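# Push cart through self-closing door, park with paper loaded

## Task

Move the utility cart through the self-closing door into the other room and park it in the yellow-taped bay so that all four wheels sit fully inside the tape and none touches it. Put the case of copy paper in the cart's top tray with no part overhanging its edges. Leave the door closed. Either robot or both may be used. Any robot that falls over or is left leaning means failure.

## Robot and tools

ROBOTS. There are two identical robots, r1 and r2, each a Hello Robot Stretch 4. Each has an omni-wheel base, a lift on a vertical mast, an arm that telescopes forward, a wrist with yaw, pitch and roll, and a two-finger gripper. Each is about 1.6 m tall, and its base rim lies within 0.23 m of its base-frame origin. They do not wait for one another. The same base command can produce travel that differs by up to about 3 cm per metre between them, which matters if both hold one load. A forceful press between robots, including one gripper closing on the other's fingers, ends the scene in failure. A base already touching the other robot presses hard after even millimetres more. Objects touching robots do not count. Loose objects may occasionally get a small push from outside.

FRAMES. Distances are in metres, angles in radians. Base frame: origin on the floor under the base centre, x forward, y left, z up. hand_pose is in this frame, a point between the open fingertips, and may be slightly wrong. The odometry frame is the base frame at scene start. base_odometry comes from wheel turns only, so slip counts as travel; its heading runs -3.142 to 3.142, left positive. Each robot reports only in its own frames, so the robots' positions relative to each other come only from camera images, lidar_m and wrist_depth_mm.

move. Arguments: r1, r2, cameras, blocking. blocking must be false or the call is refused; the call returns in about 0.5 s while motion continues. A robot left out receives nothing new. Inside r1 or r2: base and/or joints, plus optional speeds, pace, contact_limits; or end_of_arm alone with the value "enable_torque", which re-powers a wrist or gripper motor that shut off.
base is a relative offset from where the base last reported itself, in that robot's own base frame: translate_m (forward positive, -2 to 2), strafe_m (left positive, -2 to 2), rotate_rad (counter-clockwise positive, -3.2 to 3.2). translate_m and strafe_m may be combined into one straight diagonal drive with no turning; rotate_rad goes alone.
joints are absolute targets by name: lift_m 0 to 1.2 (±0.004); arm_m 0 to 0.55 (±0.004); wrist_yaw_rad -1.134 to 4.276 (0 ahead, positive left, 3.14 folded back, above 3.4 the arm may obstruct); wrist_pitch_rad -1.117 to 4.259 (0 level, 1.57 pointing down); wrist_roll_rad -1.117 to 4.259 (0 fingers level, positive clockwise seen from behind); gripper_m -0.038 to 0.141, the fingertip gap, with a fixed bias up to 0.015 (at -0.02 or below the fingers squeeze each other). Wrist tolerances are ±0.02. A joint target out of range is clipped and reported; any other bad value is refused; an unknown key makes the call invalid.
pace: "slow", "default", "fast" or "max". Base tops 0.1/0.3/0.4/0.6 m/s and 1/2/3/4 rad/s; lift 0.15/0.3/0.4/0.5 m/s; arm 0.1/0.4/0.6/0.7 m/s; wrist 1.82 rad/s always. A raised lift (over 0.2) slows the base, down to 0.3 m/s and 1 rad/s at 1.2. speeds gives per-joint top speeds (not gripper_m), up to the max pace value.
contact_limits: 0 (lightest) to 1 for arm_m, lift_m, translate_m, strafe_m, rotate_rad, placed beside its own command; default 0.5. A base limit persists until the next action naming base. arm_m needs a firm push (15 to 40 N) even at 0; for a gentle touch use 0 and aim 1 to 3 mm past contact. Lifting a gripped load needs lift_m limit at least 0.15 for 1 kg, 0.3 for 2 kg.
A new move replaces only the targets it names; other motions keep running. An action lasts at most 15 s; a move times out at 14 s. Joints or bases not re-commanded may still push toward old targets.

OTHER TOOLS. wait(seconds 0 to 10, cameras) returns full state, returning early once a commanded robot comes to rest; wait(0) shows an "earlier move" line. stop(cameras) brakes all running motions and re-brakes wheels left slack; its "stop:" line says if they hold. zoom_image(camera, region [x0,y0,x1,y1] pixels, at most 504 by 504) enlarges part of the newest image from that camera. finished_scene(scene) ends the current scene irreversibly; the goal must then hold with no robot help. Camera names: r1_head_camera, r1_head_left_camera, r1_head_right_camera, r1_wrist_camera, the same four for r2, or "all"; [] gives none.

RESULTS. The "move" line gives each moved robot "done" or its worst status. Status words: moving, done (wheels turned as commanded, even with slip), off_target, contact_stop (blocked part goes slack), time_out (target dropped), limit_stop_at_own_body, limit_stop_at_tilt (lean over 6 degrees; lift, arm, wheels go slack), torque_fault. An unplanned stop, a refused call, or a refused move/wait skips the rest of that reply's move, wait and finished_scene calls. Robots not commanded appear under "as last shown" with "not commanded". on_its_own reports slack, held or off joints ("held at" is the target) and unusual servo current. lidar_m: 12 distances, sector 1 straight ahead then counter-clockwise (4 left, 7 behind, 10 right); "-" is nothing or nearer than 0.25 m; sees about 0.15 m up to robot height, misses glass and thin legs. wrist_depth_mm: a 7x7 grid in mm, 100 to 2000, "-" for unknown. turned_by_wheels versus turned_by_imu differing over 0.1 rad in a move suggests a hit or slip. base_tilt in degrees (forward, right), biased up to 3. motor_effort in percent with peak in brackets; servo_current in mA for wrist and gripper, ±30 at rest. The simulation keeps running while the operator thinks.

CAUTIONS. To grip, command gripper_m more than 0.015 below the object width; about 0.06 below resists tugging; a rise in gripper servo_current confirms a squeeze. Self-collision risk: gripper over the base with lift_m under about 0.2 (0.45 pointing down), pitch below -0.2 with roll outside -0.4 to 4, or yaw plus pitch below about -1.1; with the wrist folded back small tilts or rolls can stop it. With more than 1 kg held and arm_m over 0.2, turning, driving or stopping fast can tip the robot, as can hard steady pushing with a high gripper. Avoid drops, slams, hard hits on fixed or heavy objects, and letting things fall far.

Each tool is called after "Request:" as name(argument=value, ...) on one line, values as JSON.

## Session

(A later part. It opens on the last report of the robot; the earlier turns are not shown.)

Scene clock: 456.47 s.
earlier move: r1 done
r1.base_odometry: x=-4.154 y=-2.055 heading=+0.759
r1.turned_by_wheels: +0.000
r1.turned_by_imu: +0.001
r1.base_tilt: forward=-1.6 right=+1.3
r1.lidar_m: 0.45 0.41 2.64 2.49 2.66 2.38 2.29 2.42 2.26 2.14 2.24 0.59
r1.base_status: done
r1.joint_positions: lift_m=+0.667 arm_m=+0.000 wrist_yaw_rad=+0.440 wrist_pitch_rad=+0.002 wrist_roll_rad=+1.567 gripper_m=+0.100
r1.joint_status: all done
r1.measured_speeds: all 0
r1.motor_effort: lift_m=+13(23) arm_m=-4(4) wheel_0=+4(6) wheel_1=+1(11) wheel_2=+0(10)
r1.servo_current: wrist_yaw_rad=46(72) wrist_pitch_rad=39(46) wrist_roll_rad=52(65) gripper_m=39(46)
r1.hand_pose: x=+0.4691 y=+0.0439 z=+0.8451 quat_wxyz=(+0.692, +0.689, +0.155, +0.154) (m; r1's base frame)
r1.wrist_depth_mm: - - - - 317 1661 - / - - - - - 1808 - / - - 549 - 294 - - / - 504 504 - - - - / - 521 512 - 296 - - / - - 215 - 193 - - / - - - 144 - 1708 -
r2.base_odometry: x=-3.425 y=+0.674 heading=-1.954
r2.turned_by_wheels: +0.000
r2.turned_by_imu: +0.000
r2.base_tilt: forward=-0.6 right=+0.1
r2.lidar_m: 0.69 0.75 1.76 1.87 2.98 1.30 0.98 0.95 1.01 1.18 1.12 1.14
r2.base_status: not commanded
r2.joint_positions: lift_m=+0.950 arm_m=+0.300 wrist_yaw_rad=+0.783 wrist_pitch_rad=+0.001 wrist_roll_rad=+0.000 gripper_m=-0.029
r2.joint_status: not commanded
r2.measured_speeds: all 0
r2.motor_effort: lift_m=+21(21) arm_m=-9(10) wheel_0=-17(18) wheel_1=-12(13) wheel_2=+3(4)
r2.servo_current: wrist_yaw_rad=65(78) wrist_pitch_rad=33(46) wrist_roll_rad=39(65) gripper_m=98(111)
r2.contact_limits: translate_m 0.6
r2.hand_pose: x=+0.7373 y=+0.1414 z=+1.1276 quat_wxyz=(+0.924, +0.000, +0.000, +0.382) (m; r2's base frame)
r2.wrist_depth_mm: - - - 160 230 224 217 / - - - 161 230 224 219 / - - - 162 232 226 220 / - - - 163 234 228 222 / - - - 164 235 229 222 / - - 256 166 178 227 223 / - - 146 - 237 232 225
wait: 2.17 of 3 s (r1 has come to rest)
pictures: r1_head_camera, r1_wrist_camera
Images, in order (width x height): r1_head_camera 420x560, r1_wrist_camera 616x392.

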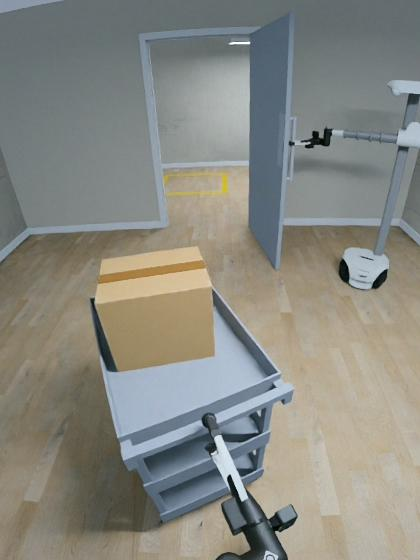

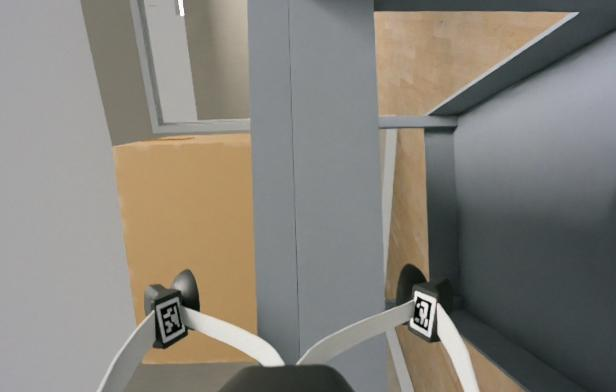

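Request:
zoom_image(camera="r1_wrist_camera", region=[200, 0, 450, 392])

Request:
zoom_image(camera="r1_head_camera", region=[80, 340, 320, 520])

Scaled by 1.286.

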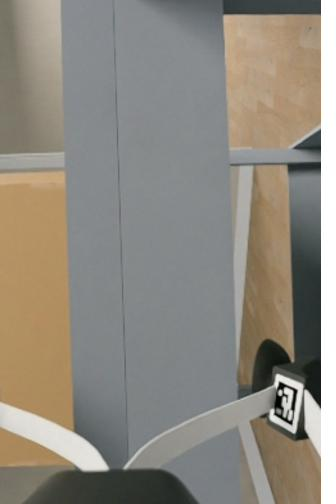

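Scaled by 2.100 from the camera's 420x560 image, which has a finer 600x800 frame.

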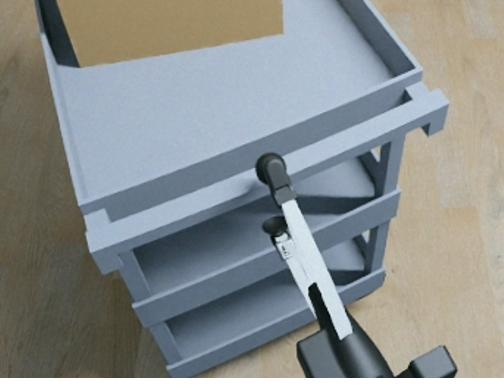

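Request:
move(r1={"base":{"translate_m":0.045,"strafe_m":0.021},"joints":{"lift_m":0.647},"pace":"slow"}, blocking=false, cameras=[])

Request:
wait(seconds=3, cameras=["r1_wrist_camera"])

Scene clock: 472.90 s.
move: r1 moving
r1.base_odometry: x=-4.149 y=-2.043 heading=+0.759
r1.turned_by_wheels: +0.000
r1.turned_by_imu: +0.000
r1.base_tilt: forward=-1.6 right=+1.2
r1.lidar_m: 0.45 0.42 2.65 2.53 2.65 2.38 2.31 2.43 2.26 2.16 2.24 0.56
r1.base_status: translate_m moving; strafe_m moving
r1.joint_positions: lift_m=+0.649 arm_m=+0.000 wrist_yaw_rad=+0.440 wrist_pitch_rad=+0.002 wrist_roll_rad=+1.567 gripper_m=+0.100
r1.joint_status: lift_m moving
r1.measured_speeds: translate_m=+0.048 strafe_m=+0.023 rotate_rad=+0.000 lift_m=-0.029 arm_m=+0.000 wrist_yaw_rad=+0.000 wrist_pitch_rad=+0.000 wrist_roll_rad=+0.000
r1.motor_effort: lift_m=+12(13) arm_m=-4(4) wheel_0=+3(6) wheel_1=+5(6) wheel_2=-6(7)
r1.servo_current: wrist_yaw_rad=46(65) wrist_pitch_rad=39(46) wrist_roll_rad=52(59) gripper_m=46(46)
r1.hand_pose: x=+0.4691 y=+0.0439 z=+0.8268 quat_wxyz=(+0.692, +0.689, +0.155, +0.154) (m; r1's base frame)
r1.wrist_depth_mm: - - - 283 - 1618 - / - - - 282 - 1756 - / - - 477 281 - - - / - 492 480 - - - - / - 508 504 - - - - / - 512 215 - 193 - - / - 535 539 141 - 1708 -
r2: as last shown
r2.lidar_m: 0.68 0.78 1.79 1.84 2.98 1.29 0.97 0.93 1.03 1.18 1.13 1.13
r2.motor_effort: lift_m=+21(21) arm_m=-9(10) wheel_0=-17(18) wheel_1=-12(12) wheel_2=+3(4)
r2.servo_current: wrist_yaw_rad=72(78) wrist_pitch_rad=39(46) wrist_roll_rad=52(59) gripper_m=104(104)
r2.contact_limits: translate_m 0.6
r2.wrist_depth_mm: - - - 160 230 224 216 / - - - 162 231 224 220 / - - - 162 232 227 220 / - - - 163 234 228 221 / - - - 165 236 228 223 / - - 256 165 178 228 224 / - - 146 - 237 233 225
pictures: none
No camera images: "cameras" was empty.

Scene clock: 474.03 s.
earlier move: r1 done
r1.base_odometry: x=-4.136 y=-2.009 heading=+0.759
r1.turned_by_wheels: +0.000
r1.turned_by_imu: +0.000
r1.base_tilt: forward=-1.6 right=+1.3
r1.lidar_m: 0.42 0.38 2.62 2.48 2.62 2.44 2.33 2.48 2.28 2.18 2.25 0.53
r1.base_status: done
r1.joint_positions: lift_m=+0.647 arm_m=+0.000 wrist_yaw_rad=+0.440 wrist_pitch_rad=+0.002 wrist_roll_rad=+1.567 gripper_m=+0.100
r1.joint_status: all done
r1.measured_speeds: all 0
r1.motor_effort: lift_m=+12(14) arm_m=-4(4) wheel_0=+4(6) wheel_1=+3(7) wheel_2=-2(7)
r1.servo_current: wrist_yaw_rad=59(65) wrist_pitch_rad=39(46) wrist_roll_rad=46(65) gripper_m=46(52)
r1.hand_pose: x=+0.4691 y=+0.0439 z=+0.8251 quat_wxyz=(+0.692, +0.689, +0.155, +0.154) (m; r1's base frame)
r1.wrist_depth_mm: - - 244 244 - 1661 - / - - 244 245 - 1756 - / - 442 442 245 - - - / - 449 184 243 - - - / - 466 222 243 - - - / - 480 195 243 193 - - / - 496 492 144 - 1708 -
r2.base_odometry: x=-3.425 y=+0.674 heading=-1.954
r2.turned_by_wheels: +0.000
r2.turned_by_imu: +0.000
r2.base_tilt: forward=-0.6 right=+0.1
r2.lidar_m: 0.72 0.79 1.77 1.86 3.00 1.28 0.97 0.94 1.01 1.17 1.13 1.12
r2.base_status: not commanded
r2.joint_positions: lift_m=+0.950 arm_m=+0.300 wrist_yaw_rad=+0.783 wrist_pitch_rad=+0.001 wrist_roll_rad=+0.000 gripper_m=-0.029
r2.joint_status: not commanded
r2.measured_speeds: all 0
r2.motor_effort: lift_m=+21(21) arm_m=-9(10) wheel_0=-17(18) wheel_1=-12(13) wheel_2=+3(4)
r2.servo_current: wrist_yaw_rad=78(85) wrist_pitch_rad=39(52) wrist_roll_rad=46(59) gripper_m=98(104)
r2.contact_limits: translate_m 0.6
r2.hand_pose: x=+0.7373 y=+0.1414 z=+1.1276 quat_wxyz=(+0.924, +0.000, +0.000, +0.382) (m; r2's base frame)
r2.wrist_depth_mm: - - - 160 229 224 217 / - - - 161 230 225 219 / - - - 162 232 226 220 / - - - 163 233 227 222 / - - - 165 236 228 223 / - - 256 165 178 229 224 / - - 146 - 237 233 224
wait: 1.13 of 3 s (r1 has come to rest)
pictures: r1_wrist_camera
Images, in order (width x height): r1_wrist_camera 616x392.

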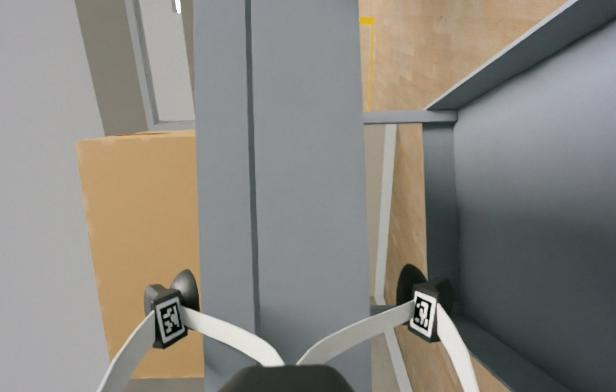

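Request:
move(r1={"base":{"translate_m":0.052,"strafe_m":0.024},"joints":{"lift_m":0.643},"pace":"slow","contact_limits":{"translate_m":0.3}}, blocking=false, cameras=[])

Request:
wait(seconds=3, cameras=["r1_wrist_camera"])

Request:
move(r1={"joints":{"gripper_m":-0.02}}, blocking=false, cameras=[])

Request:
wait(seconds=2, cameras=["r1_wrist_camera","r1_head_camera","r1_head_right_camera"])

Scene clock: 480.13 s.
move: r1 moving
r1.base_odometry: x=-4.131 y=-1.997 heading=+0.759
r1.turned_by_wheels: +0.000
r1.turned_by_imu: +0.000
r1.base_tilt: forward=-1.6 right=+1.3
r1.lidar_m: 0.38 0.35 2.64 2.50 2.59 2.44 2.35 2.48 2.30 2.20 2.27 0.50
r1.base_status: translate_m moving; strafe_m moving
r1.joint_positions: lift_m=+0.644 arm_m=+0.000 wrist_yaw_rad=+0.440 wrist_pitch_rad=+0.002 wrist_roll_rad=+1.567 gripper_m=+0.100
r1.joint_status: lift_m moving
r1.measured_speeds: translate_m=+0.049 strafe_m=+0.022 rotate_rad=-0.001 lift_m=+0.000 arm_m=+0.000 wrist_yaw_rad=+0.000 wrist_pitch_rad=-0.003 wrist_roll_rad=+0.000
r1.motor_effort: lift_m=+10(13) arm_m=-4(4) wheel_0=+3(7) wheel_1=+6(7) wheel_2=-7(7)
r1.servo_current: wrist_yaw_rad=52(65) wrist_pitch_rad=46(46) wrist_roll_rad=46(59) gripper_m=46(46)
r1.contact_limits: translate_m 0.3
r1.hand_pose: x=+0.4690 y=+0.0439 z=+0.8212 quat_wxyz=(+0.691, +0.689, +0.155, +0.154) (m; r1's base frame)
r1.wrist_depth_mm: - - 241 239 - 1661 - / - - 239 239 - 1808 - / - - 433 238 - - - / - 442 176 236 - - - / - 455 176 235 236 - - / - 462 175 234 193 - - / - 480 175 151 - 1756 -
r2: as last shown
r2.lidar_m: 0.71 0.79 1.77 1.87 2.94 1.28 0.98 0.95 1.01 1.18 1.13 1.11
r2.motor_effort: lift_m=+21(21) arm_m=-9(9) wheel_0=-17(18) wheel_1=-12(12) wheel_2=+3(4)
r2.servo_current: wrist_yaw_rad=72(78) wrist_pitch_rad=46(46) wrist_roll_rad=39(59) gripper_m=98(104)
r2.contact_limits: translate_m 0.6
r2.wrist_depth_mm: - - - 160 231 224 216 / - - - 161 230 224 219 / - - - 163 232 226 220 / - - - 163 232 229 222 / - - - 165 235 229 222 / - - 255 166 177 229 224 / - - 146 - 237 233 225
pictures: none
No camera images: "cameras" was empty.

Scene clock: 481.37 s.
earlier move: r1 done
r1.base_odometry: x=-4.115 y=-1.956 heading=+0.759
r1.turned_by_wheels: +0.000
r1.turned_by_imu: +0.000
r1.base_tilt: forward=-1.7 right=+1.3
r1.lidar_m: 0.37 0.34 2.61 2.49 2.60 2.50 2.39 2.53 2.28 2.20 2.27 0.47
r1.base_status: done
r1.joint_positions: lift_m=+0.644 arm_m=+0.000 wrist_yaw_rad=+0.439 wrist_pitch_rad=-0.006 wrist_roll_rad=+1.568 gripper_m=+0.100
r1.joint_status: all done
r1.measured_speeds: all 0
r1.motor_effort: lift_m=+12(13) arm_m=+4(4) wheel_0=+0(7) wheel_1=+5(8) wheel_2=-7(11)
r1.servo_current: wrist_yaw_rad=52(65) wrist_pitch_rad=52(52) wrist_roll_rad=59(72) gripper_m=39(46)
r1.contact_limits: translate_m 0.3
r1.hand_pose: x=+0.4691 y=+0.0435 z=+0.8235 quat_wxyz=(+0.691, +0.690, +0.152, +0.156) (m; r1's base frame)
r1.wrist_depth_mm: - - - 209 - 1808 1281 / - - - 208 208 1863 - / - - 407 207 206 - - / - 415 166 205 204 - - / - 427 163 204 204 - - / - 215 155 202 198 - - / - 449 141 151 201 1863 -
r2.base_odometry: x=-3.425 y=+0.674 heading=-1.954
r2.turned_by_wheels: +0.000
r2.turned_by_imu: +0.000
r2.base_tilt: forward=-0.6 right=+0.1
r2.lidar_m: 0.71 0.77 1.76 1.87 2.98 1.28 0.98 0.94 1.00 1.17 1.14 1.15
r2.base_status: not commanded
r2.joint_positions: lift_m=+0.950 arm_m=+0.300 wrist_yaw_rad=+0.783 wrist_pitch_rad=+0.001 wrist_roll_rad=+0.000 gripper_m=-0.029
r2.joint_status: not commanded
r2.measured_speeds: all 0
r2.motor_effort: lift_m=+21(21) arm_m=-9(9) wheel_0=-18(18) wheel_1=-12(13) wheel_2=+3(4)
r2.servo_current: wrist_yaw_rad=59(85) wrist_pitch_rad=39(46) wrist_roll_rad=46(65) gripper_m=98(104)
r2.contact_limits: translate_m 0.6
r2.hand_pose: x=+0.7373 y=+0.1414 z=+1.1276 quat_wxyz=(+0.924, +0.000, +0.000, +0.382) (m; r2's base frame)
r2.wrist_depth_mm: - - - 160 230 224 217 / - - - 161 230 224 218 / - - - 162 233 225 220 / - - - 163 234 228 221 / - - - 164 235 228 223 / - - 254 166 177 229 224 / 1661 - 146 - 237 233 225
wait: 1.23 of 3 s (r1 has come to rest)
pictures: r1_wrist_camera
Images, in order (width x height): r1_wrist_camera 616x392.

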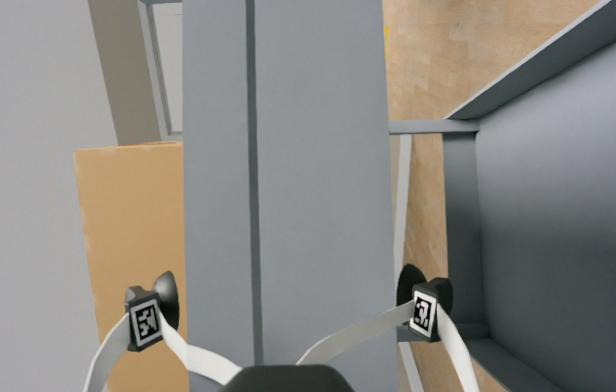

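Scene clock: 481.87 s.
move: r1 moving
r1.base_odometry: x=-4.115 y=-1.956 heading=+0.759
r1.turned_by_wheels: +0.000
r1.turned_by_imu: +0.000
r1.base_tilt: forward=-1.6 right=+1.3
r1.lidar_m: 0.39 0.33 2.61 2.49 2.58 2.50 2.39 2.53 2.30 2.21 2.31 0.47
r1.base_status: not commanded
r1.joint_positions: lift_m=+0.644 arm_m=+0.000 wrist_yaw_rad=+0.439 wrist_pitch_rad=-0.007 wrist_roll_rad=+1.568 gripper_m=+0.084
r1.joint_status: gripper_m moving
r1.measured_speeds: translate_m=+0.000 strafe_m=+0.000 rotate_rad=+0.001 lift_m=+0.000 arm_m=+0.000 wrist_yaw_rad=+0.000 wrist_pitch_rad=+0.000 wrist_roll_rad=+0.000
r1.motor_effort: lift_m=+12(12) arm_m=+4(4) wheel_0=+1(1) wheel_1=+4(5) wheel_2=-6(7)
r1.servo_current: wrist_yaw_rad=39(65) wrist_pitch_rad=46(52) wrist_roll_rad=52(65) gripper_m=156(156)
r1.contact_limits: translate_m 0.3
r1.hand_pose: x=+0.4691 y=+0.0435 z=+0.8237 quat_wxyz=(+0.691, +0.690, +0.152, +0.157) (m; r1's base frame)
r1.wrist_depth_mm: - - - 207 207 1756 1281 / - - - 206 206 1921 - / - - 163 205 204 - - / - 413 156 203 202 - - / - 424 151 202 201 - - / - 433 147 200 200 - - / - 445 141 200 199 1921 -
r2: as last shown
r2.lidar_m: 0.71 0.80 1.78 1.88 3.03 1.29 0.98 0.93 1.00 1.16 1.13 1.14
r2.motor_effort: lift_m=+21(21) arm_m=-9(9) wheel_0=-17(18) wheel_1=-12(12) wheel_2=+3(3)
r2.servo_current: wrist_yaw_rad=78(85) wrist_pitch_rad=39(46) wrist_roll_rad=52(59) gripper_m=98(104)
r2.contact_limits: translate_m 0.6
r2.wrist_depth_mm: - - - 160 230 223 216 / - - - 161 230 225 219 / - - - 162 233 227 220 / - - - 163 233 228 221 / - - - 165 235 229 223 / - - 254 166 178 228 224 / 1618 - 146 - 237 232 225
pictures: none
No camera images: "cameras" was empty.

Scene clock: 483.30 s.
earlier move: r1 done
r1.base_odometry: x=-4.115 y=-1.956 heading=+0.759
r1.turned_by_wheels: +0.000
r1.turned_by_imu: +0.000
r1.base_tilt: forward=-1.6 right=+1.3
r1.lidar_m: 0.41 0.32 2.60 2.50 2.59 2.48 2.39 2.53 2.33 2.21 2.30 0.46
r1.base_status: not commanded
r1.joint_positions: lift_m=+0.644 arm_m=+0.000 wrist_yaw_rad=+0.440 wrist_pitch_rad=-0.002 wrist_roll_rad=+1.568 gripper_m=-0.018
r1.joint_status: all done
r1.measured_speeds: all 0
r1.motor_effort: lift_m=+12(12) arm_m=-4(4) wheel_0=+1(2) wheel_1=+2(5) wheel_2=+1(7)
r1.servo_current: wrist_yaw_rad=46(72) wrist_pitch_rad=46(52) wrist_roll_rad=39(72) gripper_m=137(338)
r1.contact_limits: translate_m 0.3
r1.hand_pose: x=+0.4691 y=+0.0439 z=+0.8223 quat_wxyz=(+0.691, +0.689, +0.154, +0.155) (m; r1's base frame)
r1.wrist_depth_mm: - - - 202 - 1618 - / - - 200 200 - 1808 - / - 462 200 200 201 - - / - 404 - 199 - - - / - 415 198 199 - - - / - 424 197 197 196 160 - / - 167 153 196 171 166 -
r2.base_odometry: x=-3.425 y=+0.674 heading=-1.954
r2.turned_by_wheels: +0.000
r2.turned_by_imu: +0.000
r2.base_tilt: forward=-0.6 right=+0.1
r2.lidar_m: 0.71 0.79 1.76 1.88 2.96 1.29 0.99 0.94 1.00 1.18 1.13 1.11
r2.base_status: not commanded
r2.joint_positions: lift_m=+0.950 arm_m=+0.300 wrist_yaw_rad=+0.783 wrist_pitch_rad=+0.001 wrist_roll_rad=+0.000 gripper_m=-0.029
r2.joint_status: not commanded
r2.measured_speeds: all 0
r2.motor_effort: lift_m=+21(21) arm_m=-9(9) wheel_0=-17(18) wheel_1=-12(13) wheel_2=+3(4)
r2.servo_current: wrist_yaw_rad=72(85) wrist_pitch_rad=39(46) wrist_roll_rad=39(59) gripper_m=98(104)
r2.contact_limits: translate_m 0.6
r2.hand_pose: x=+0.7373 y=+0.1414 z=+1.1276 quat_wxyz=(+0.924, +0.000, +0.000, +0.382) (m; r2's base frame)
r2.wrist_depth_mm: - - - 160 229 224 217 / - - - 161 230 224 219 / - - - 162 233 226 220 / - - - 163 233 228 221 / - - - 164 235 229 223 / - - 256 166 178 228 224 / 1661 - 146 - 237 233 225
wait: 1.43 of 2 s (r1 has come to rest)
pictures: r1_head_camera, r1_head_right_camera, r1_wrist_camera
Images, in order (width x height): r1_head_camera 420x560, r1_head_right_camera 420x672, r1_wrist_camera 616x392.

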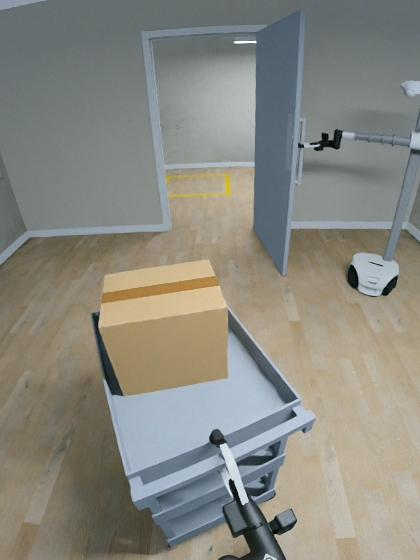

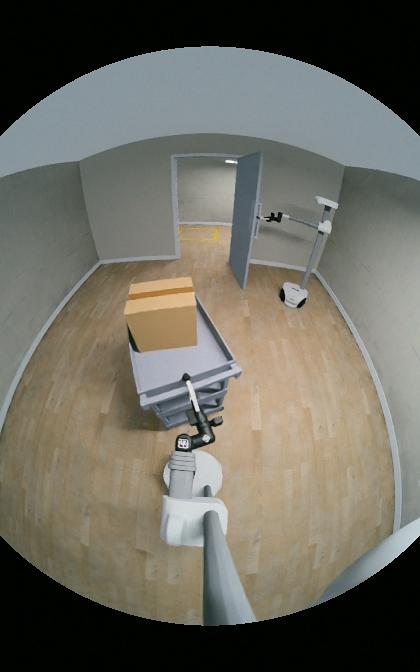

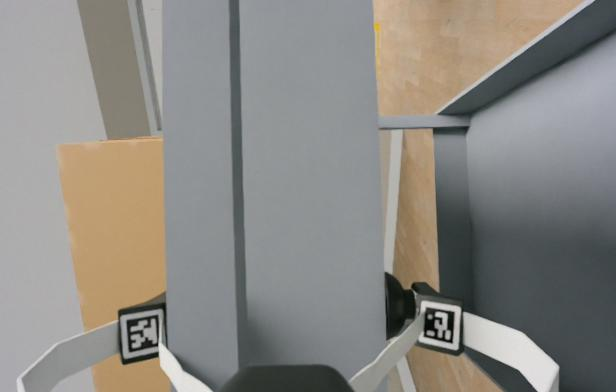

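Request:
move(r1={"base":{"translate_m":-0.04,"strafe_m":0.36},"joints":{"wrist_yaw_rad":0.0},"pace":"slow","speeds":{"wrist_yaw_rad":0.11},"contact_limits":{"translate_m":0.5}}, blocking=false, cameras=[])

Request:
wait(seconds=6, cameras=["r1_head_camera","r1_wrist_camera"])

Scene clock: 504.07 s.
move: r1 moving
r1.base_odometry: x=-4.125 y=-1.947 heading=+0.759
r1.turned_by_wheels: +0.000
r1.turned_by_imu: -0.001
r1.base_tilt: forward=-1.6 right=+1.2
r1.lidar_m: 0.35 0.32 2.59 2.50 2.59 2.48 2.41 2.53 2.32 2.21 2.32 0.45
r1.base_status: translate_m moving; strafe_m moving
r1.joint_positions: lift_m=+0.644 arm_m=+0.000 wrist_yaw_rad=+0.397 wrist_pitch_rad=-0.002 wrist_roll_rad=+1.568 gripper_m=-0.018
r1.joint_status: wrist_yaw_rad moving
r1.measured_speeds: translate_m=-0.006 strafe_m=+0.052 rotate_rad=-0.001 lift_m=+0.000 arm_m=+0.000 wrist_yaw_rad=-0.114 wrist_pitch_rad=+0.002 wrist_roll_rad=+0.000
r1.motor_effort: lift_m=+12(12) arm_m=-4(4) wheel_0=-8(9) wheel_1=+3(7) wheel_2=+3(5)
r1.servo_current: wrist_yaw_rad=65(65) wrist_pitch_rad=33(39) wrist_roll_rad=46(65) gripper_m=130(143)
r1.contact_limits: translate_m 0.5
r1.hand_pose: x=+0.4707 y=+0.0310 z=+0.8223 quat_wxyz=(+0.694, +0.692, +0.139, +0.140) (m; r1's base frame)
r1.wrist_depth_mm: - - 209 210 - 1618 1229 / - - 208 208 - 1756 - / - - 153 206 206 - - / - 407 - 204 204 - - / - 413 200 201 - - - / - 421 198 199 196 159 - / 148 162 139 196 170 166 -
r2: as last shown
r2.turned_by_imu: +0.003
r2.lidar_m: 0.70 0.76 1.79 1.87 3.00 1.27 0.96 0.94 1.03 1.17 1.13 1.12
r2.motor_effort: lift_m=+21(21) arm_m=-9(9) wheel_0=-17(18) wheel_1=-12(12) wheel_2=+3(4)
r2.servo_current: wrist_yaw_rad=72(78) wrist_pitch_rad=39(46) wrist_roll_rad=46(59) gripper_m=98(104)
r2.contact_limits: translate_m 0.6
r2.wrist_depth_mm: - - - 160 230 224 217 / - - - 161 231 224 218 / - - - 162 232 225 220 / - - - 163 233 228 222 / - - - 164 236 228 224 / - - 255 165 178 229 223 / 1661 - 146 - 237 233 226
pictures: none
No camera images: "cameras" was empty.

Scene clock: 508.40 s.
earlier move: r1 done
r1.base_odometry: x=-4.391 y=-1.723 heading=+0.759
r1.turned_by_wheels: +0.000
r1.turned_by_imu: +0.000
r1.base_tilt: forward=-1.6 right=+1.3
r1.lidar_m: 0.33 0.35 2.23 2.11 2.19 2.44 2.34 2.49 2.67 2.55 2.66 0.39
r1.base_status: done
r1.joint_positions: lift_m=+0.644 arm_m=+0.000 wrist_yaw_rad=+0.000 wrist_pitch_rad=-0.002 wrist_roll_rad=+1.568 gripper_m=-0.018
r1.joint_status: all done
r1.measured_speeds: all 0
r1.motor_effort: lift_m=+12(12) arm_m=+4(4) wheel_0=-5(15) wheel_1=+4(9) wheel_2=-2(5)
r1.servo_current: wrist_yaw_rad=46(85) wrist_pitch_rad=39(52) wrist_roll_rad=52(65) gripper_m=124(143)
r1.contact_limits: translate_m 0.5
r1.hand_pose: x=+0.4593 y=-0.0874 z=+0.8222 quat_wxyz=(+0.708, +0.706, -0.001, +0.001) (m; r1's base frame)
r1.wrist_depth_mm: - - 224 227 - 1618 1229 / - - 218 222 - 1756 - / - - 213 215 - - - / - 410 - 210 213 - - / - 415 203 205 207 - - / - 415 198 200 193 - - / - 163 139 196 169 153 -
r2.base_odometry: x=-3.425 y=+0.674 heading=-1.954
r2.turned_by_wheels: +0.000
r2.turned_by_imu: +0.001
r2.base_tilt: forward=-0.6 right=+0.1
r2.lidar_m: 0.69 0.77 1.86 2.05 2.96 1.28 0.98 0.96 1.02 1.17 1.13 1.08
r2.base_status: not commanded
r2.joint_positions: lift_m=+0.950 arm_m=+0.300 wrist_yaw_rad=+0.783 wrist_pitch_rad=+0.001 wrist_roll_rad=+0.000 gripper_m=-0.029
r2.joint_status: not commanded
r2.measured_speeds: all 0
r2.motor_effort: lift_m=+21(21) arm_m=-9(9) wheel_0=-17(18) wheel_1=-12(13) wheel_2=+3(4)
r2.servo_current: wrist_yaw_rad=65(91) wrist_pitch_rad=39(46) wrist_roll_rad=39(59) gripper_m=98(111)
r2.contact_limits: translate_m 0.6
r2.hand_pose: x=+0.7373 y=+0.1414 z=+1.1276 quat_wxyz=(+0.924, +0.000, +0.000, +0.382) (m; r2's base frame)
r2.wrist_depth_mm: - - - 160 230 223 216 / - - - 161 231 224 219 / - - - 162 233 226 220 / - - - 163 233 227 222 / 1618 - - 165 236 229 223 / - - 254 166 178 227 224 / 1661 - 146 - 237 233 224
wait: 4.33 of 6 s (r1 has come to rest)
pictures: r1_head_camera, r1_wrist_camera
Images, in order (width x height): r1_head_camera 420x560, r1_wrist_camera 616x392.

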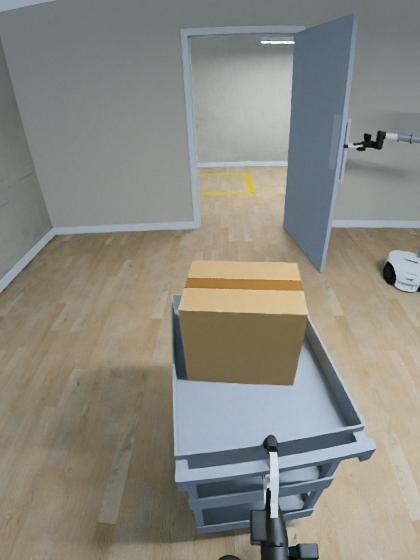

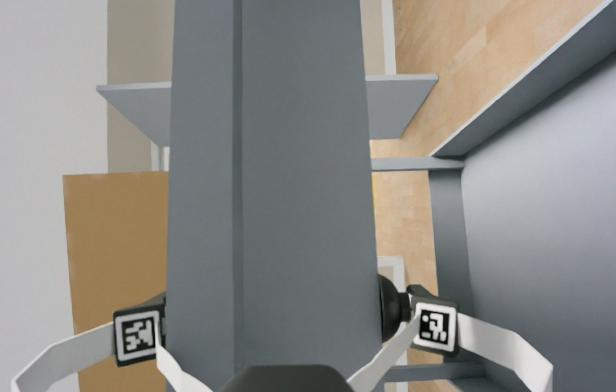

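Request:
move(r1={"base":{"translate_m":0.03,"strafe_m":0.13},"pace":"slow"}, blocking=false, cameras=[])

Request:
wait(seconds=4, cameras=[])

Request:
move(r1={"base":{"rotate_rad":-0.09},"pace":"slow"}, blocking=false, cameras=[])

Request:
wait(seconds=2, cameras=["r1_head_camera"])

Scene clock: 525.33 s.
move: r1 moving
r1.base_odometry: x=-4.398 y=-1.711 heading=+0.758
r1.turned_by_wheels: -0.001
r1.turned_by_imu: -0.002
r1.base_tilt: forward=-1.6 right=+1.3
r1.lidar_m: 0.33 0.36 2.22 2.11 2.21 2.42 2.33 2.47 2.70 2.59 2.68 0.41
r1.base_status: translate_m moving; strafe_m moving
r1.joint_positions: lift_m=+0.644 arm_m=+0.000 wrist_yaw_rad=-0.003 wrist_pitch_rad=-0.002 wrist_roll_rad=+1.568 gripper_m=-0.018
r1.joint_status: not commanded
r1.measured_speeds: translate_m=+0.012 strafe_m=+0.049 rotate_rad=+0.000 lift_m=+0.000 arm_m=+0.000 wrist_yaw_rad=-0.008 wrist_pitch_rad=+0.001 wrist_roll_rad=+0.000
r1.motor_effort: lift_m=+12(12) arm_m=+4(4) wheel_0=-10(10) wheel_1=+6(7) wheel_2=-9(9)
r1.servo_current: wrist_yaw_rad=39(65) wrist_pitch_rad=39(46) wrist_roll_rad=52(65) gripper_m=117(124)
r1.hand_pose: x=+0.4590 y=-0.0883 z=+0.8222 quat_wxyz=(+0.708, +0.706, -0.002, -0.001) (m; r1's base frame)
r1.wrist_depth_mm: - - 223 226 - 1661 1205 / - - 217 219 - 1808 - / - - 212 213 - - - / - 410 - 210 - - - / - 415 202 204 206 - - / - 415 198 200 193 165 - / - 164 140 196 169 152 -
r2: as last shown
r2.turned_by_imu: +0.002
r2.lidar_m: 0.68 0.78 1.83 2.05 3.01 1.28 0.96 0.95 1.00 1.19 1.13 1.11
r2.motor_effort: lift_m=+21(21) arm_m=-9(9) wheel_0=-17(18) wheel_1=-12(12) wheel_2=+3(3)
r2.servo_current: wrist_yaw_rad=78(78) wrist_pitch_rad=39(52) wrist_roll_rad=39(65) gripper_m=104(104)
r2.contact_limits: translate_m 0.6
r2.wrist_depth_mm: - - - 160 230 223 217 / - - - 161 231 224 220 / - - - 162 232 226 220 / - - - 163 234 228 222 / 1618 - - 164 236 229 223 / - - 256 166 178 227 224 / 1661 - 146 - 237 232 225
pictures: none
No camera images: "cameras" was empty.

Scene clock: 527.40 s.
earlier move: r1 done
r1.base_odometry: x=-4.459 y=-1.608 heading=+0.759
r1.turned_by_wheels: +0.000
r1.turned_by_imu: +0.001
r1.base_tilt: forward=-1.6 right=+1.3
r1.lidar_m: 0.34 0.37 2.12 2.01 2.11 2.47 2.37 2.53 2.79 2.70 2.82 0.41
r1.base_status: done
r1.joint_positions: lift_m=+0.644 arm_m=+0.000 wrist_yaw_rad=-0.006 wrist_pitch_rad=-0.001 wrist_roll_rad=+1.568 gripper_m=-0.018
r1.joint_status: not commanded
r1.measured_speeds: all 0
r1.motor_effort: lift_m=+12(12) arm_m=+4(4) wheel_0=-4(12) wheel_1=+3(8) wheel_2=-7(11)
r1.servo_current: wrist_yaw_rad=46(78) wrist_pitch_rad=46(52) wrist_roll_rad=59(72) gripper_m=104(124)
r1.hand_pose: x=+0.4587 y=-0.0892 z=+0.8222 quat_wxyz=(+0.708, +0.706, -0.003, -0.002) (m; r1's base frame)
r1.wrist_depth_mm: - - - 202 - 1661 - / - - 202 202 - 1863 - / - 399 200 200 202 - - / - 407 - 200 200 - - / - 421 200 200 200 - - / - 427 199 199 197 159 - / 148 164 138 198 169 166 -
r2.base_odometry: x=-3.425 y=+0.674 heading=-1.954
r2.turned_by_wheels: +0.000
r2.turned_by_imu: +0.000
r2.base_tilt: forward=-0.6 right=+0.1
r2.lidar_m: 0.70 0.76 1.85 2.18 2.99 1.29 0.97 0.95 1.02 1.18 1.14 1.09
r2.base_status: not commanded
r2.joint_positions: lift_m=+0.950 arm_m=+0.300 wrist_yaw_rad=+0.783 wrist_pitch_rad=+0.001 wrist_roll_rad=+0.000 gripper_m=-0.029
r2.joint_status: not commanded
r2.measured_speeds: all 0
r2.motor_effort: lift_m=+21(21) arm_m=-10(10) wheel_0=-17(18) wheel_1=-12(12) wheel_2=+3(4)
r2.servo_current: wrist_yaw_rad=72(85) wrist_pitch_rad=46(52) wrist_roll_rad=52(65) gripper_m=98(104)
r2.contact_limits: translate_m 0.6
r2.hand_pose: x=+0.7373 y=+0.1414 z=+1.1276 quat_wxyz=(+0.924, +0.000, +0.000, +0.382) (m; r2's base frame)
r2.wrist_depth_mm: - - - 160 230 224 216 / - - - 161 231 224 219 / - - - 162 233 226 220 / - - - 163 233 228 222 / 1618 - - 164 235 229 224 / 1983 - 255 166 178 228 224 / 1499 - 146 - 237 232 224
wait: 2.07 of 4 s (r1 has come to rest)
pictures: none
No camera images: "cameras" was empty.

Scene clock: 527.90 s.
move: r1 moving
r1.base_odometry: x=-4.459 y=-1.608 heading=+0.675
r1.turned_by_wheels: -0.084
r1.turned_by_imu: -0.084
r1.base_tilt: forward=-1.6 right=+1.3
r1.lidar_m: 0.33 0.36 2.19 2.00 2.01 2.54 2.39 2.45 2.89 2.69 2.73 0.42
r1.base_status: rotate_rad moving
r1.joint_positions: lift_m=+0.644 arm_m=+0.000 wrist_yaw_rad=+0.003 wrist_pitch_rad=-0.001 wrist_roll_rad=+1.568 gripper_m=-0.018
r1.joint_status: not commanded
r1.measured_speeds: translate_m=-0.001 strafe_m=+0.000 rotate_rad=-0.118 lift_m=+0.000 arm_m=+0.000 wrist_yaw_rad=+0.001 wrist_pitch_rad=+0.000 wrist_roll_rad=+0.000
r1.motor_effort: lift_m=+12(12) arm_m=+4(4) wheel_0=+6(9) wheel_1=+5(7) wheel_2=+4(5)
r1.servo_current: wrist_yaw_rad=39(59) wrist_pitch_rad=33(46) wrist_roll_rad=46(59) gripper_m=111(124)
r1.hand_pose: x=+0.4595 y=-0.0867 z=+0.8222 quat_wxyz=(+0.708, +0.706, +0.000, +0.001) (m; r1's base frame)
r1.wrist_depth_mm: - - 208 208 - 1661 1255 / - - 206 206 - 1756 - / - - 204 205 206 - - / - 407 - 204 204 - - / - 418 201 202 - - - / - 424 200 200 192 - - / - 164 - 199 169 165 -
r2: as last shown
r2.lidar_m: 0.68 0.77 1.86 2.16 2.97 1.32 0.98 0.94 1.02 1.19 1.15 1.12
r2.motor_effort: lift_m=+21(21) arm_m=-9(9) wheel_0=-17(18) wheel_1=-12(12) wheel_2=+3(4)
r2.servo_current: wrist_yaw_rad=59(78) wrist_pitch_rad=39(52) wrist_roll_rad=39(59) gripper_m=104(104)
r2.contact_limits: translate_m 0.6
r2.wrist_depth_mm: - - - 160 230 222 217 / - - - 161 230 225 219 / - - - 162 232 226 220 / - - - 163 234 228 221 / 1576 - - 165 235 228 224 / 1983 - 255 166 178 229 224 / 1499 - 146 - 237 233 224
pictures: none
No camera images: "cameras" was empty.

Scene clock: 528.30 s.
earlier move: r1 done
r1.base_odometry: x=-4.459 y=-1.608 heading=+0.669
r1.turned_by_wheels: -0.005
r1.turned_by_imu: -0.005
r1.base_tilt: forward=-1.6 right=+1.3
r1.lidar_m: 0.35 0.37 2.19 1.99 2.03 2.55 2.38 2.46 2.88 2.70 2.74 0.41
r1.base_status: done
r1.joint_positions: lift_m=+0.644 arm_m=+0.000 wrist_yaw_rad=+0.003 wrist_pitch_rad=-0.001 wrist_roll_rad=+1.568 gripper_m=-0.018
r1.joint_status: not commanded
r1.measured_speeds: all 0
r1.motor_effort: lift_m=+12(12) arm_m=+4(4) wheel_0=+5(10) wheel_1=+4(7) wheel_2=+0(5)
r1.servo_current: wrist_yaw_rad=46(65) wrist_pitch_rad=46(52) wrist_roll_rad=39(59) gripper_m=111(124)
r1.hand_pose: x=+0.4595 y=-0.0867 z=+0.8222 quat_wxyz=(+0.708, +0.706, +0.000, +0.001) (m; r1's base frame)
r1.wrist_depth_mm: - - 212 213 - 1661 1205 / - - 209 210 - 1756 - / - - 206 207 - - - / - 410 - 206 206 - - / - 418 202 203 - - - / - 424 200 200 194 165 - / - 163 - 198 169 165 -
r2.base_odometry: x=-3.425 y=+0.674 heading=-1.954
r2.turned_by_wheels: +0.000
r2.turned_by_imu: +0.000
r2.base_tilt: forward=-0.6 right=+0.1
r2.lidar_m: 0.71 0.77 1.87 2.15 3.01 1.30 0.99 0.93 1.01 1.18 1.13 1.09
r2.base_status: not commanded
r2.joint_positions: lift_m=+0.950 arm_m=+0.300 wrist_yaw_rad=+0.783 wrist_pitch_rad=+0.001 wrist_roll_rad=+0.000 gripper_m=-0.029
r2.joint_status: not commanded
r2.measured_speeds: all 0
r2.motor_effort: lift_m=+21(21) arm_m=-9(9) wheel_0=-17(18) wheel_1=-12(12) wheel_2=+4(4)
r2.servo_current: wrist_yaw_rad=78(78) wrist_pitch_rad=39(52) wrist_roll_rad=46(59) gripper_m=98(104)
r2.contact_limits: translate_m 0.6
r2.hand_pose: x=+0.7373 y=+0.1414 z=+1.1276 quat_wxyz=(+0.924, +0.000, +0.000, +0.382) (m; r2's base frame)
r2.wrist_depth_mm: - - - 160 231 223 216 / - - - 162 230 224 219 / - - - 163 232 227 220 / - - - 163 234 228 221 / 1576 - - 164 236 228 223 / 1921 - 254 165 178 229 224 / 1499 - 146 - 237 232 224
wait: 0.40 of 2 s (r1 has come to rest)
pictures: r1_head_camera
Images, in order (width x height): r1_head_camera 420x560.

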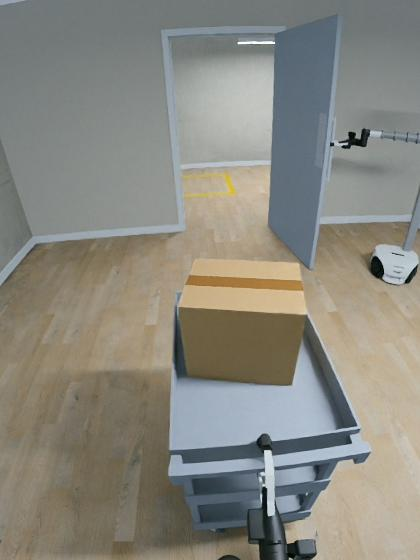

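Request:
move(r1={"base":{"translate_m":0.03,"strafe_m":0.08},"pace":"slow"}, blocking=false, cameras=[])

Request:
wait(seconds=3, cameras=[])

Request:
move(r1={"base":{"translate_m":0.7},"pace":"default"}, blocking=false, cameras=["r1_head_camera"])

Request:
wait(seconds=5, cameras=["r1_head_camera"])

Scene clock: 537.40 s.
move: r1 moving
r1.base_odometry: x=-4.463 y=-1.596 heading=+0.669
r1.turned_by_wheels: +0.000
r1.turned_by_imu: -0.001
r1.base_tilt: forward=-1.6 right=+1.3
r1.lidar_m: 0.36 0.34 2.15 1.98 1.99 2.58 2.40 2.46 2.90 2.71 2.76 0.42
r1.base_status: translate_m moving; strafe_m moving
r1.joint_positions: lift_m=+0.644 arm_m=+0.000 wrist_yaw_rad=+0.002 wrist_pitch_rad=-0.001 wrist_roll_rad=+1.568 gripper_m=-0.018
r1.joint_status: not commanded
r1.measured_speeds: translate_m=+0.017 strafe_m=+0.046 rotate_rad=-0.002 lift_m=+0.000 arm_m=+0.000 wrist_yaw_rad=-0.021 wrist_pitch_rad=+0.001 wrist_roll_rad=+0.000
r1.motor_effort: lift_m=+12(12) arm_m=+4(4) wheel_0=-5(6) wheel_1=+6(9) wheel_2=-4(5)
r1.servo_current: wrist_yaw_rad=46(78) wrist_pitch_rad=39(46) wrist_roll_rad=59(65) gripper_m=117(117)
r1.hand_pose: x=+0.4594 y=-0.0869 z=+0.8222 quat_wxyz=(+0.708, +0.706, +0.000, +0.001) (m; r1's base frame)
r1.wrist_depth_mm: - - 216 218 - 1661 1205 / - - 213 215 - 1756 - / - - 210 212 - - - / - 410 154 208 209 - - / - 415 202 204 - - - / - 415 199 201 194 166 - / - 163 140 198 169 152 -
r2: as last shown
r2.turned_by_imu: +0.001
r2.lidar_m: 0.67 0.78 1.86 2.13 2.99 1.30 0.96 0.94 1.02 1.17 1.13 1.12
r2.motor_effort: lift_m=+21(21) arm_m=-9(9) wheel_0=-17(18) wheel_1=-13(13) wheel_2=+3(3)
r2.servo_current: wrist_yaw_rad=72(85) wrist_pitch_rad=39(46) wrist_roll_rad=33(59) gripper_m=98(98)
r2.contact_limits: translate_m 0.6
r2.wrist_depth_mm: - - - 160 230 223 217 / - - - 161 230 224 219 / - - - 162 233 225 220 / - - - 163 234 228 222 / 1618 - - 165 235 229 223 / 1921 - 255 166 178 228 223 / 1464 - 146 - 238 233 224
pictures: none
No camera images: "cameras" was empty.

Scene clock: 539.03 s.
earlier move: r1 done
r1.base_odometry: x=-4.485 y=-1.527 heading=+0.669
r1.turned_by_wheels: +0.000
r1.turned_by_imu: +0.000
r1.base_tilt: forward=-1.6 right=+1.3
r1.lidar_m: 0.32 0.36 2.07 1.93 1.95 2.59 2.41 2.48 2.97 2.78 2.81 0.39
r1.base_status: done
r1.joint_positions: lift_m=+0.644 arm_m=+0.000 wrist_yaw_rad=-0.005 wrist_pitch_rad=-0.001 wrist_roll_rad=+1.568 gripper_m=-0.018
r1.joint_status: not commanded
r1.measured_speeds: all 0
r1.motor_effort: lift_m=+12(12) arm_m=+4(4) wheel_0=-3(9) wheel_1=+2(9) wheel_2=-5(11)
r1.servo_current: wrist_yaw_rad=39(78) wrist_pitch_rad=39(46) wrist_roll_rad=39(65) gripper_m=111(117)
r1.hand_pose: x=+0.4589 y=-0.0887 z=+0.8221 quat_wxyz=(+0.708, +0.706, -0.002, -0.001) (m; r1's base frame)
r1.wrist_depth_mm: - - 208 209 - 1661 1182 / - - 204 207 - 1756 - / - - 204 205 206 - - / - 407 - 204 204 - - / - 415 200 200 - - - / - 421 198 199 195 165 - / 150 164 140 198 161 166 -
r2.base_odometry: x=-3.425 y=+0.674 heading=-1.954
r2.turned_by_wheels: +0.000
r2.turned_by_imu: +0.000
r2.base_tilt: forward=-0.6 right=+0.1
r2.lidar_m: 0.69 0.77 1.88 2.22 2.97 1.29 0.94 0.95 1.02 1.16 1.13 1.10
r2.base_status: not commanded
r2.joint_positions: lift_m=+0.950 arm_m=+0.300 wrist_yaw_rad=+0.783 wrist_pitch_rad=+0.001 wrist_roll_rad=+0.000 gripper_m=-0.029
r2.joint_status: not commanded
r2.measured_speeds: all 0
r2.motor_effort: lift_m=+21(21) arm_m=-9(9) wheel_0=-17(18) wheel_1=-12(13) wheel_2=+3(4)
r2.servo_current: wrist_yaw_rad=72(85) wrist_pitch_rad=46(46) wrist_roll_rad=59(59) gripper_m=98(104)
r2.contact_limits: translate_m 0.6
r2.hand_pose: x=+0.7373 y=+0.1414 z=+1.1276 quat_wxyz=(+0.924, +0.000, +0.000, +0.382) (m; r2's base frame)
r2.wrist_depth_mm: - - - 160 230 224 217 / - - - 161 231 224 219 / - - - 162 233 226 220 / - - - 163 233 228 222 / 1618 - - 164 235 229 224 / 1983 - 254 166 177 228 224 / 1464 - 146 - 236 232 224
wait: 1.63 of 3 s (r1 has come to rest)
pictures: none
No camera images: "cameras" was empty.

Scene clock: 539.53 s.
move: r1 moving
r1.base_odometry: x=-4.461 y=-1.507 heading=+0.669
r1.turned_by_wheels: +0.000
r1.turned_by_imu: +0.000
r1.base_tilt: forward=-1.6 right=+1.3
r1.lidar_m: 0.35 0.36 2.08 1.93 1.98 2.58 2.45 2.51 2.95 2.79 2.84 0.41
r1.base_status: translate_m moving
r1.joint_positions: lift_m=+0.644 arm_m=+0.000 wrist_yaw_rad=-0.005 wrist_pitch_rad=-0.001 wrist_roll_rad=+1.568 gripper_m=-0.018
r1.joint_status: not commanded
r1.measured_speeds: translate_m=+0.123 strafe_m=+0.000 rotate_rad=+0.005 lift_m=+0.000 arm_m=+0.000 wrist_yaw_rad=+0.000 wrist_pitch_rad=+0.000 wrist_roll_rad=+0.000
r1.motor_effort: lift_m=+12(12) arm_m=+4(4) wheel_0=+7(11) wheel_1=+10(10) wheel_2=-16(18)
r1.servo_current: wrist_yaw_rad=59(65) wrist_pitch_rad=46(46) wrist_roll_rad=39(65) gripper_m=98(111)
r1.hand_pose: x=+0.4589 y=-0.0887 z=+0.8221 quat_wxyz=(+0.708, +0.706, -0.002, -0.001) (m; r1's base frame)
r1.wrist_depth_mm: - - 209 211 - 1756 1205 / - - 208 208 - 1756 - / - - 157 206 798 - - / - 404 - 203 204 - - / - 415 200 201 - - - / - 421 198 199 198 167 - / - 163 139 197 170 153 -
r2: as last shown
r2.lidar_m: 0.70 0.76 1.82 2.23 3.01 1.29 0.97 0.95 1.01 1.18 1.11 1.09
r2.servo_current: wrist_yaw_rad=78(78) wrist_pitch_rad=46(46) wrist_roll_rad=52(59) gripper_m=98(104)
r2.contact_limits: translate_m 0.6
r2.wrist_depth_mm: - - - 160 230 223 217 / - - - 161 231 224 218 / - - - 162 232 227 220 / - - - 163 233 227 221 / 1576 - - 165 235 228 223 / 1983 - 255 166 178 228 224 / 1430 - 146 - 237 233 225
pictures: r1_head_camera
Images, in order (width x height): r1_head_camera 420x560.

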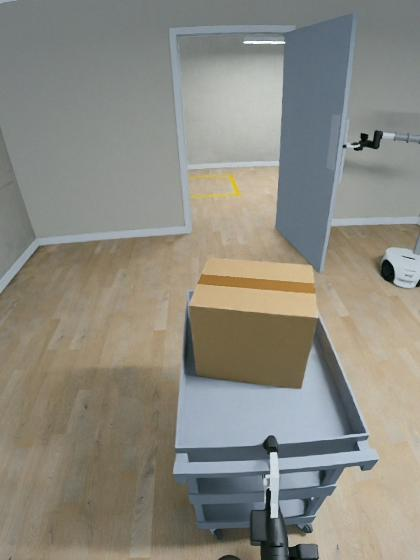

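Scene clock: 542.87 s.
earlier move: r1 done
r1.base_odometry: x=-3.936 y=-1.092 heading=+0.669
r1.turned_by_wheels: +0.000
r1.turned_by_imu: +0.002
r1.base_tilt: forward=-1.6 right=+1.2
r1.lidar_m: 0.29 0.29 2.15 2.00 2.05 2.67 3.16 3.19 2.91 2.70 2.12 0.48
r1.base_status: done
r1.joint_positions: lift_m=+0.644 arm_m=+0.000 wrist_yaw_rad=+0.003 wrist_pitch_rad=-0.015 wrist_roll_rad=+1.569 gripper_m=-0.019
r1.joint_status: not commanded
r1.measured_speeds: all 0
r1.motor_effort: lift_m=+11(12) arm_m=+3(4) wheel_0=+3(15) wheel_1=+2(10) wheel_2=+0(18)
r1.servo_current: wrist_yaw_rad=52(78) wrist_pitch_rad=78(85) wrist_roll_rad=46(65) gripper_m=65(111)
r1.hand_pose: x=+0.4595 y=-0.0867 z=+0.8260 quat_wxyz=(+0.708, +0.706, -0.004, +0.006) (m; r1's base frame)
r1.wrist_depth_mm: - - 1537 300 - 1618 1255 / - - - - 351 349 347 / - - - - 357 1708 1336 / - - - - 286 1863 - / - - - 251 256 - - / - 445 182 189 229 - - / - 160 179 183 159 - -
r2.base_odometry: x=-3.425 y=+0.674 heading=-1.954
r2.turned_by_wheels: +0.000
r2.turned_by_imu: +0.000
r2.base_tilt: forward=-0.6 right=+0.1
r2.lidar_m: 0.70 0.76 1.76 4.78 3.00 1.28 1.00 0.93 1.03 1.18 1.12 1.13
r2.base_status: not commanded
r2.joint_positions: lift_m=+0.950 arm_m=+0.300 wrist_yaw_rad=+0.783 wrist_pitch_rad=+0.001 wrist_roll_rad=+0.000 gripper_m=-0.029
r2.joint_status: not commanded
r2.measured_speeds: all 0
r2.motor_effort: lift_m=+21(21) arm_m=-9(10) wheel_0=-17(18) wheel_1=-12(13) wheel_2=+3(4)
r2.servo_current: wrist_yaw_rad=65(91) wrist_pitch_rad=46(46) wrist_roll_rad=46(65) gripper_m=98(111)
r2.contact_limits: translate_m 0.6
r2.hand_pose: x=+0.7373 y=+0.1414 z=+1.1276 quat_wxyz=(+0.924, +0.000, +0.000, +0.382) (m; r2's base frame)
r2.wrist_depth_mm: - - - 160 230 224 216 / - - - 161 230 225 218 / - - - 162 232 225 220 / - - 1708 163 234 229 221 / 1708 1464 255 165 236 229 224 / - - 254 166 178 227 223 / 1921 122 - - 237 233 224
wait: 3.33 of 5 s (r1 has come to rest)
pictures: r1_head_camera
Images, in order (width x height): r1_head_camera 420x560.

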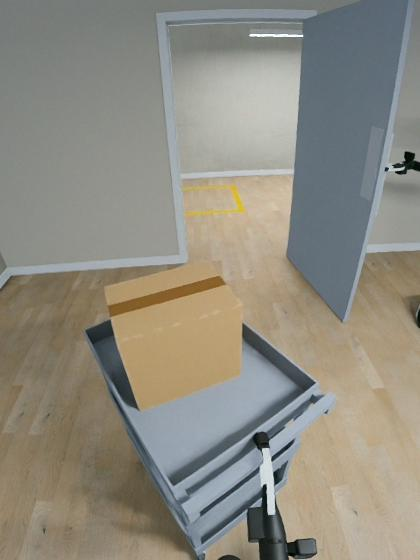

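Request:
move(r1={"base":{"translate_m":-0.71,"strafe_m":-0.62},"joints":{"wrist_yaw_rad":0.45},"pace":"slow","speeds":{"wrist_yaw_rad":0.1}}, blocking=false, cameras=[])

Request:
wait(seconds=10, cameras=["r1_head_camera"])

Scene clock: 577.17 s.
move: r1 moving
r1.base_odometry: x=-3.939 y=-1.105 heading=+0.670
r1.turned_by_wheels: +0.000
r1.turned_by_imu: -0.002
r1.base_tilt: forward=-1.6 right=+1.3
r1.lidar_m: 0.27 0.28 2.14 2.00 2.06 2.69 3.12 3.17 2.89 2.72 2.14 0.46
r1.base_status: translate_m moving; strafe_m moving
r1.joint_positions: lift_m=+0.644 arm_m=+0.000 wrist_yaw_rad=+0.043 wrist_pitch_rad=-0.015 wrist_roll_rad=+1.569 gripper_m=-0.019
r1.joint_status: wrist_yaw_rad moving
r1.measured_speeds: translate_m=-0.040 strafe_m=-0.034 rotate_rad=+0.000 lift_m=+0.000 arm_m=+0.000 wrist_yaw_rad=+0.100 wrist_pitch_rad=+0.000 wrist_roll_rad=+0.000
r1.motor_effort: lift_m=+11(11) arm_m=+1(4) wheel_0=+3(5) wheel_1=-8(8) wheel_2=+9(9)
r1.servo_current: wrist_yaw_rad=78(78) wrist_pitch_rad=78(85) wrist_roll_rad=59(72) gripper_m=59(65)
r1.hand_pose: x=+0.4628 y=-0.0749 z=+0.8260 quat_wxyz=(+0.707, +0.706, +0.010, +0.020) (m; r1's base frame)
r1.wrist_depth_mm: - - - 291 - 1661 1281 / - - - - 345 342 340 / - - - - - 1983 1366 / - - - 260 279 1863 - / - - - 247 251 - - / - 449 182 185 227 - - / - 159 177 183 152 - -
r2: as last shown
r2.turned_by_imu: +0.005
r2.lidar_m: 0.70 0.78 1.75 4.75 2.95 1.28 0.99 0.95 1.00 1.16 1.13 1.13
r2.motor_effort: lift_m=+21(21) arm_m=-9(9) wheel_0=-18(18) wheel_1=-12(12) wheel_2=+3(3)
r2.servo_current: wrist_yaw_rad=72(85) wrist_pitch_rad=39(46) wrist_roll_rad=46(59) gripper_m=98(104)
r2.contact_limits: translate_m 0.6
r2.wrist_depth_mm: - - - 160 230 224 216 / - - - 161 230 224 218 / - - - 163 233 225 220 / - - 1708 163 233 228 221 / 1708 1499 255 165 235 228 224 / - - 254 165 178 228 224 / 1983 122 - - 237 232 224
pictures: none
No camera images: "cameras" was empty.

Scene clock: 587.17 s.
earlier move: r1 moving
r1.base_odometry: x=-4.108 y=-2.019 heading=+0.670
r1.turned_by_wheels: +0.000
r1.turned_by_imu: -0.002
r1.base_tilt: forward=-1.6 right=+1.3
r1.lidar_m: 0.41 0.40 2.73 2.54 2.57 2.54 2.37 2.45 2.32 2.13 2.20 0.45
r1.base_status: translate_m moving; strafe_m moving
r1.joint_positions: lift_m=+0.644 arm_m=+0.000 wrist_yaw_rad=+0.454 wrist_pitch_rad=-0.015 wrist_roll_rad=+1.569 gripper_m=-0.019
r1.joint_status: all done
r1.measured_speeds: all 0
r1.motor_effort: lift_m=+11(11) arm_m=-4(4) wheel_0=+7(12) wheel_1=-2(9) wheel_2=+4(13)
r1.servo_current: wrist_yaw_rad=33(98) wrist_pitch_rad=78(91) wrist_roll_rad=52(72) gripper_m=59(65)
r1.hand_pose: x=+0.4684 y=+0.0479 z=+0.8261 quat_wxyz=(+0.688, +0.690, +0.154, +0.164) (m; r1's base frame)
r1.wrist_depth_mm: - 462 370 179 178 - - / - 389 389 191 187 - - / - 424 418 199 198 - - / - 477 462 206 208 - - / - - 500 219 219 - - / - - 182 191 229 1983 - / - 160 - 182 151 1661 1366
r2.base_odometry: x=-3.425 y=+0.674 heading=-1.954
r2.turned_by_wheels: +0.000
r2.turned_by_imu: +0.001
r2.base_tilt: forward=-0.6 right=+0.1
r2.lidar_m: 0.69 0.79 1.58 1.54 2.99 1.26 0.97 0.93 1.04 1.15 1.14 1.12
r2.base_status: not commanded
r2.joint_positions: lift_m=+0.950 arm_m=+0.300 wrist_yaw_rad=+0.783 wrist_pitch_rad=+0.001 wrist_roll_rad=+0.000 gripper_m=-0.029
r2.joint_status: not commanded
r2.measured_speeds: all 0
r2.motor_effort: lift_m=+21(21) arm_m=-9(10) wheel_0=-17(18) wheel_1=-12(13) wheel_2=+4(4)
r2.servo_current: wrist_yaw_rad=72(91) wrist_pitch_rad=46(46) wrist_roll_rad=52(59) gripper_m=98(111)
r2.contact_limits: translate_m 0.6
r2.hand_pose: x=+0.7373 y=+0.1414 z=+1.1276 quat_wxyz=(+0.924, +0.000, +0.000, +0.382) (m; r2's base frame)
r2.wrist_depth_mm: - - - 160 230 224 217 / - - - 162 231 224 218 / - - - 163 233 225 220 / - - - 163 234 228 221 / - - - 164 236 228 224 / - - 255 166 178 228 223 / - - 146 - 238 232 224
wait: 10.00 s; no rest
pictures: r1_head_camera
Images, in order (width x height): r1_head_camera 420x560.

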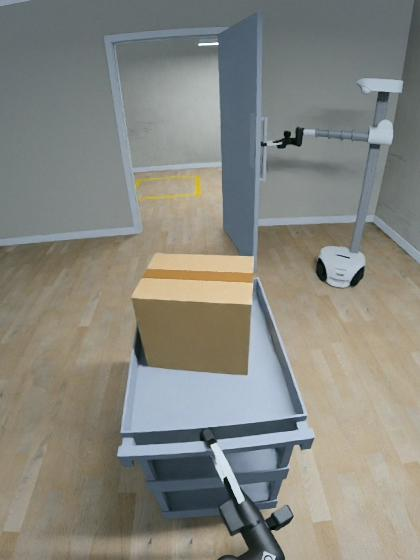

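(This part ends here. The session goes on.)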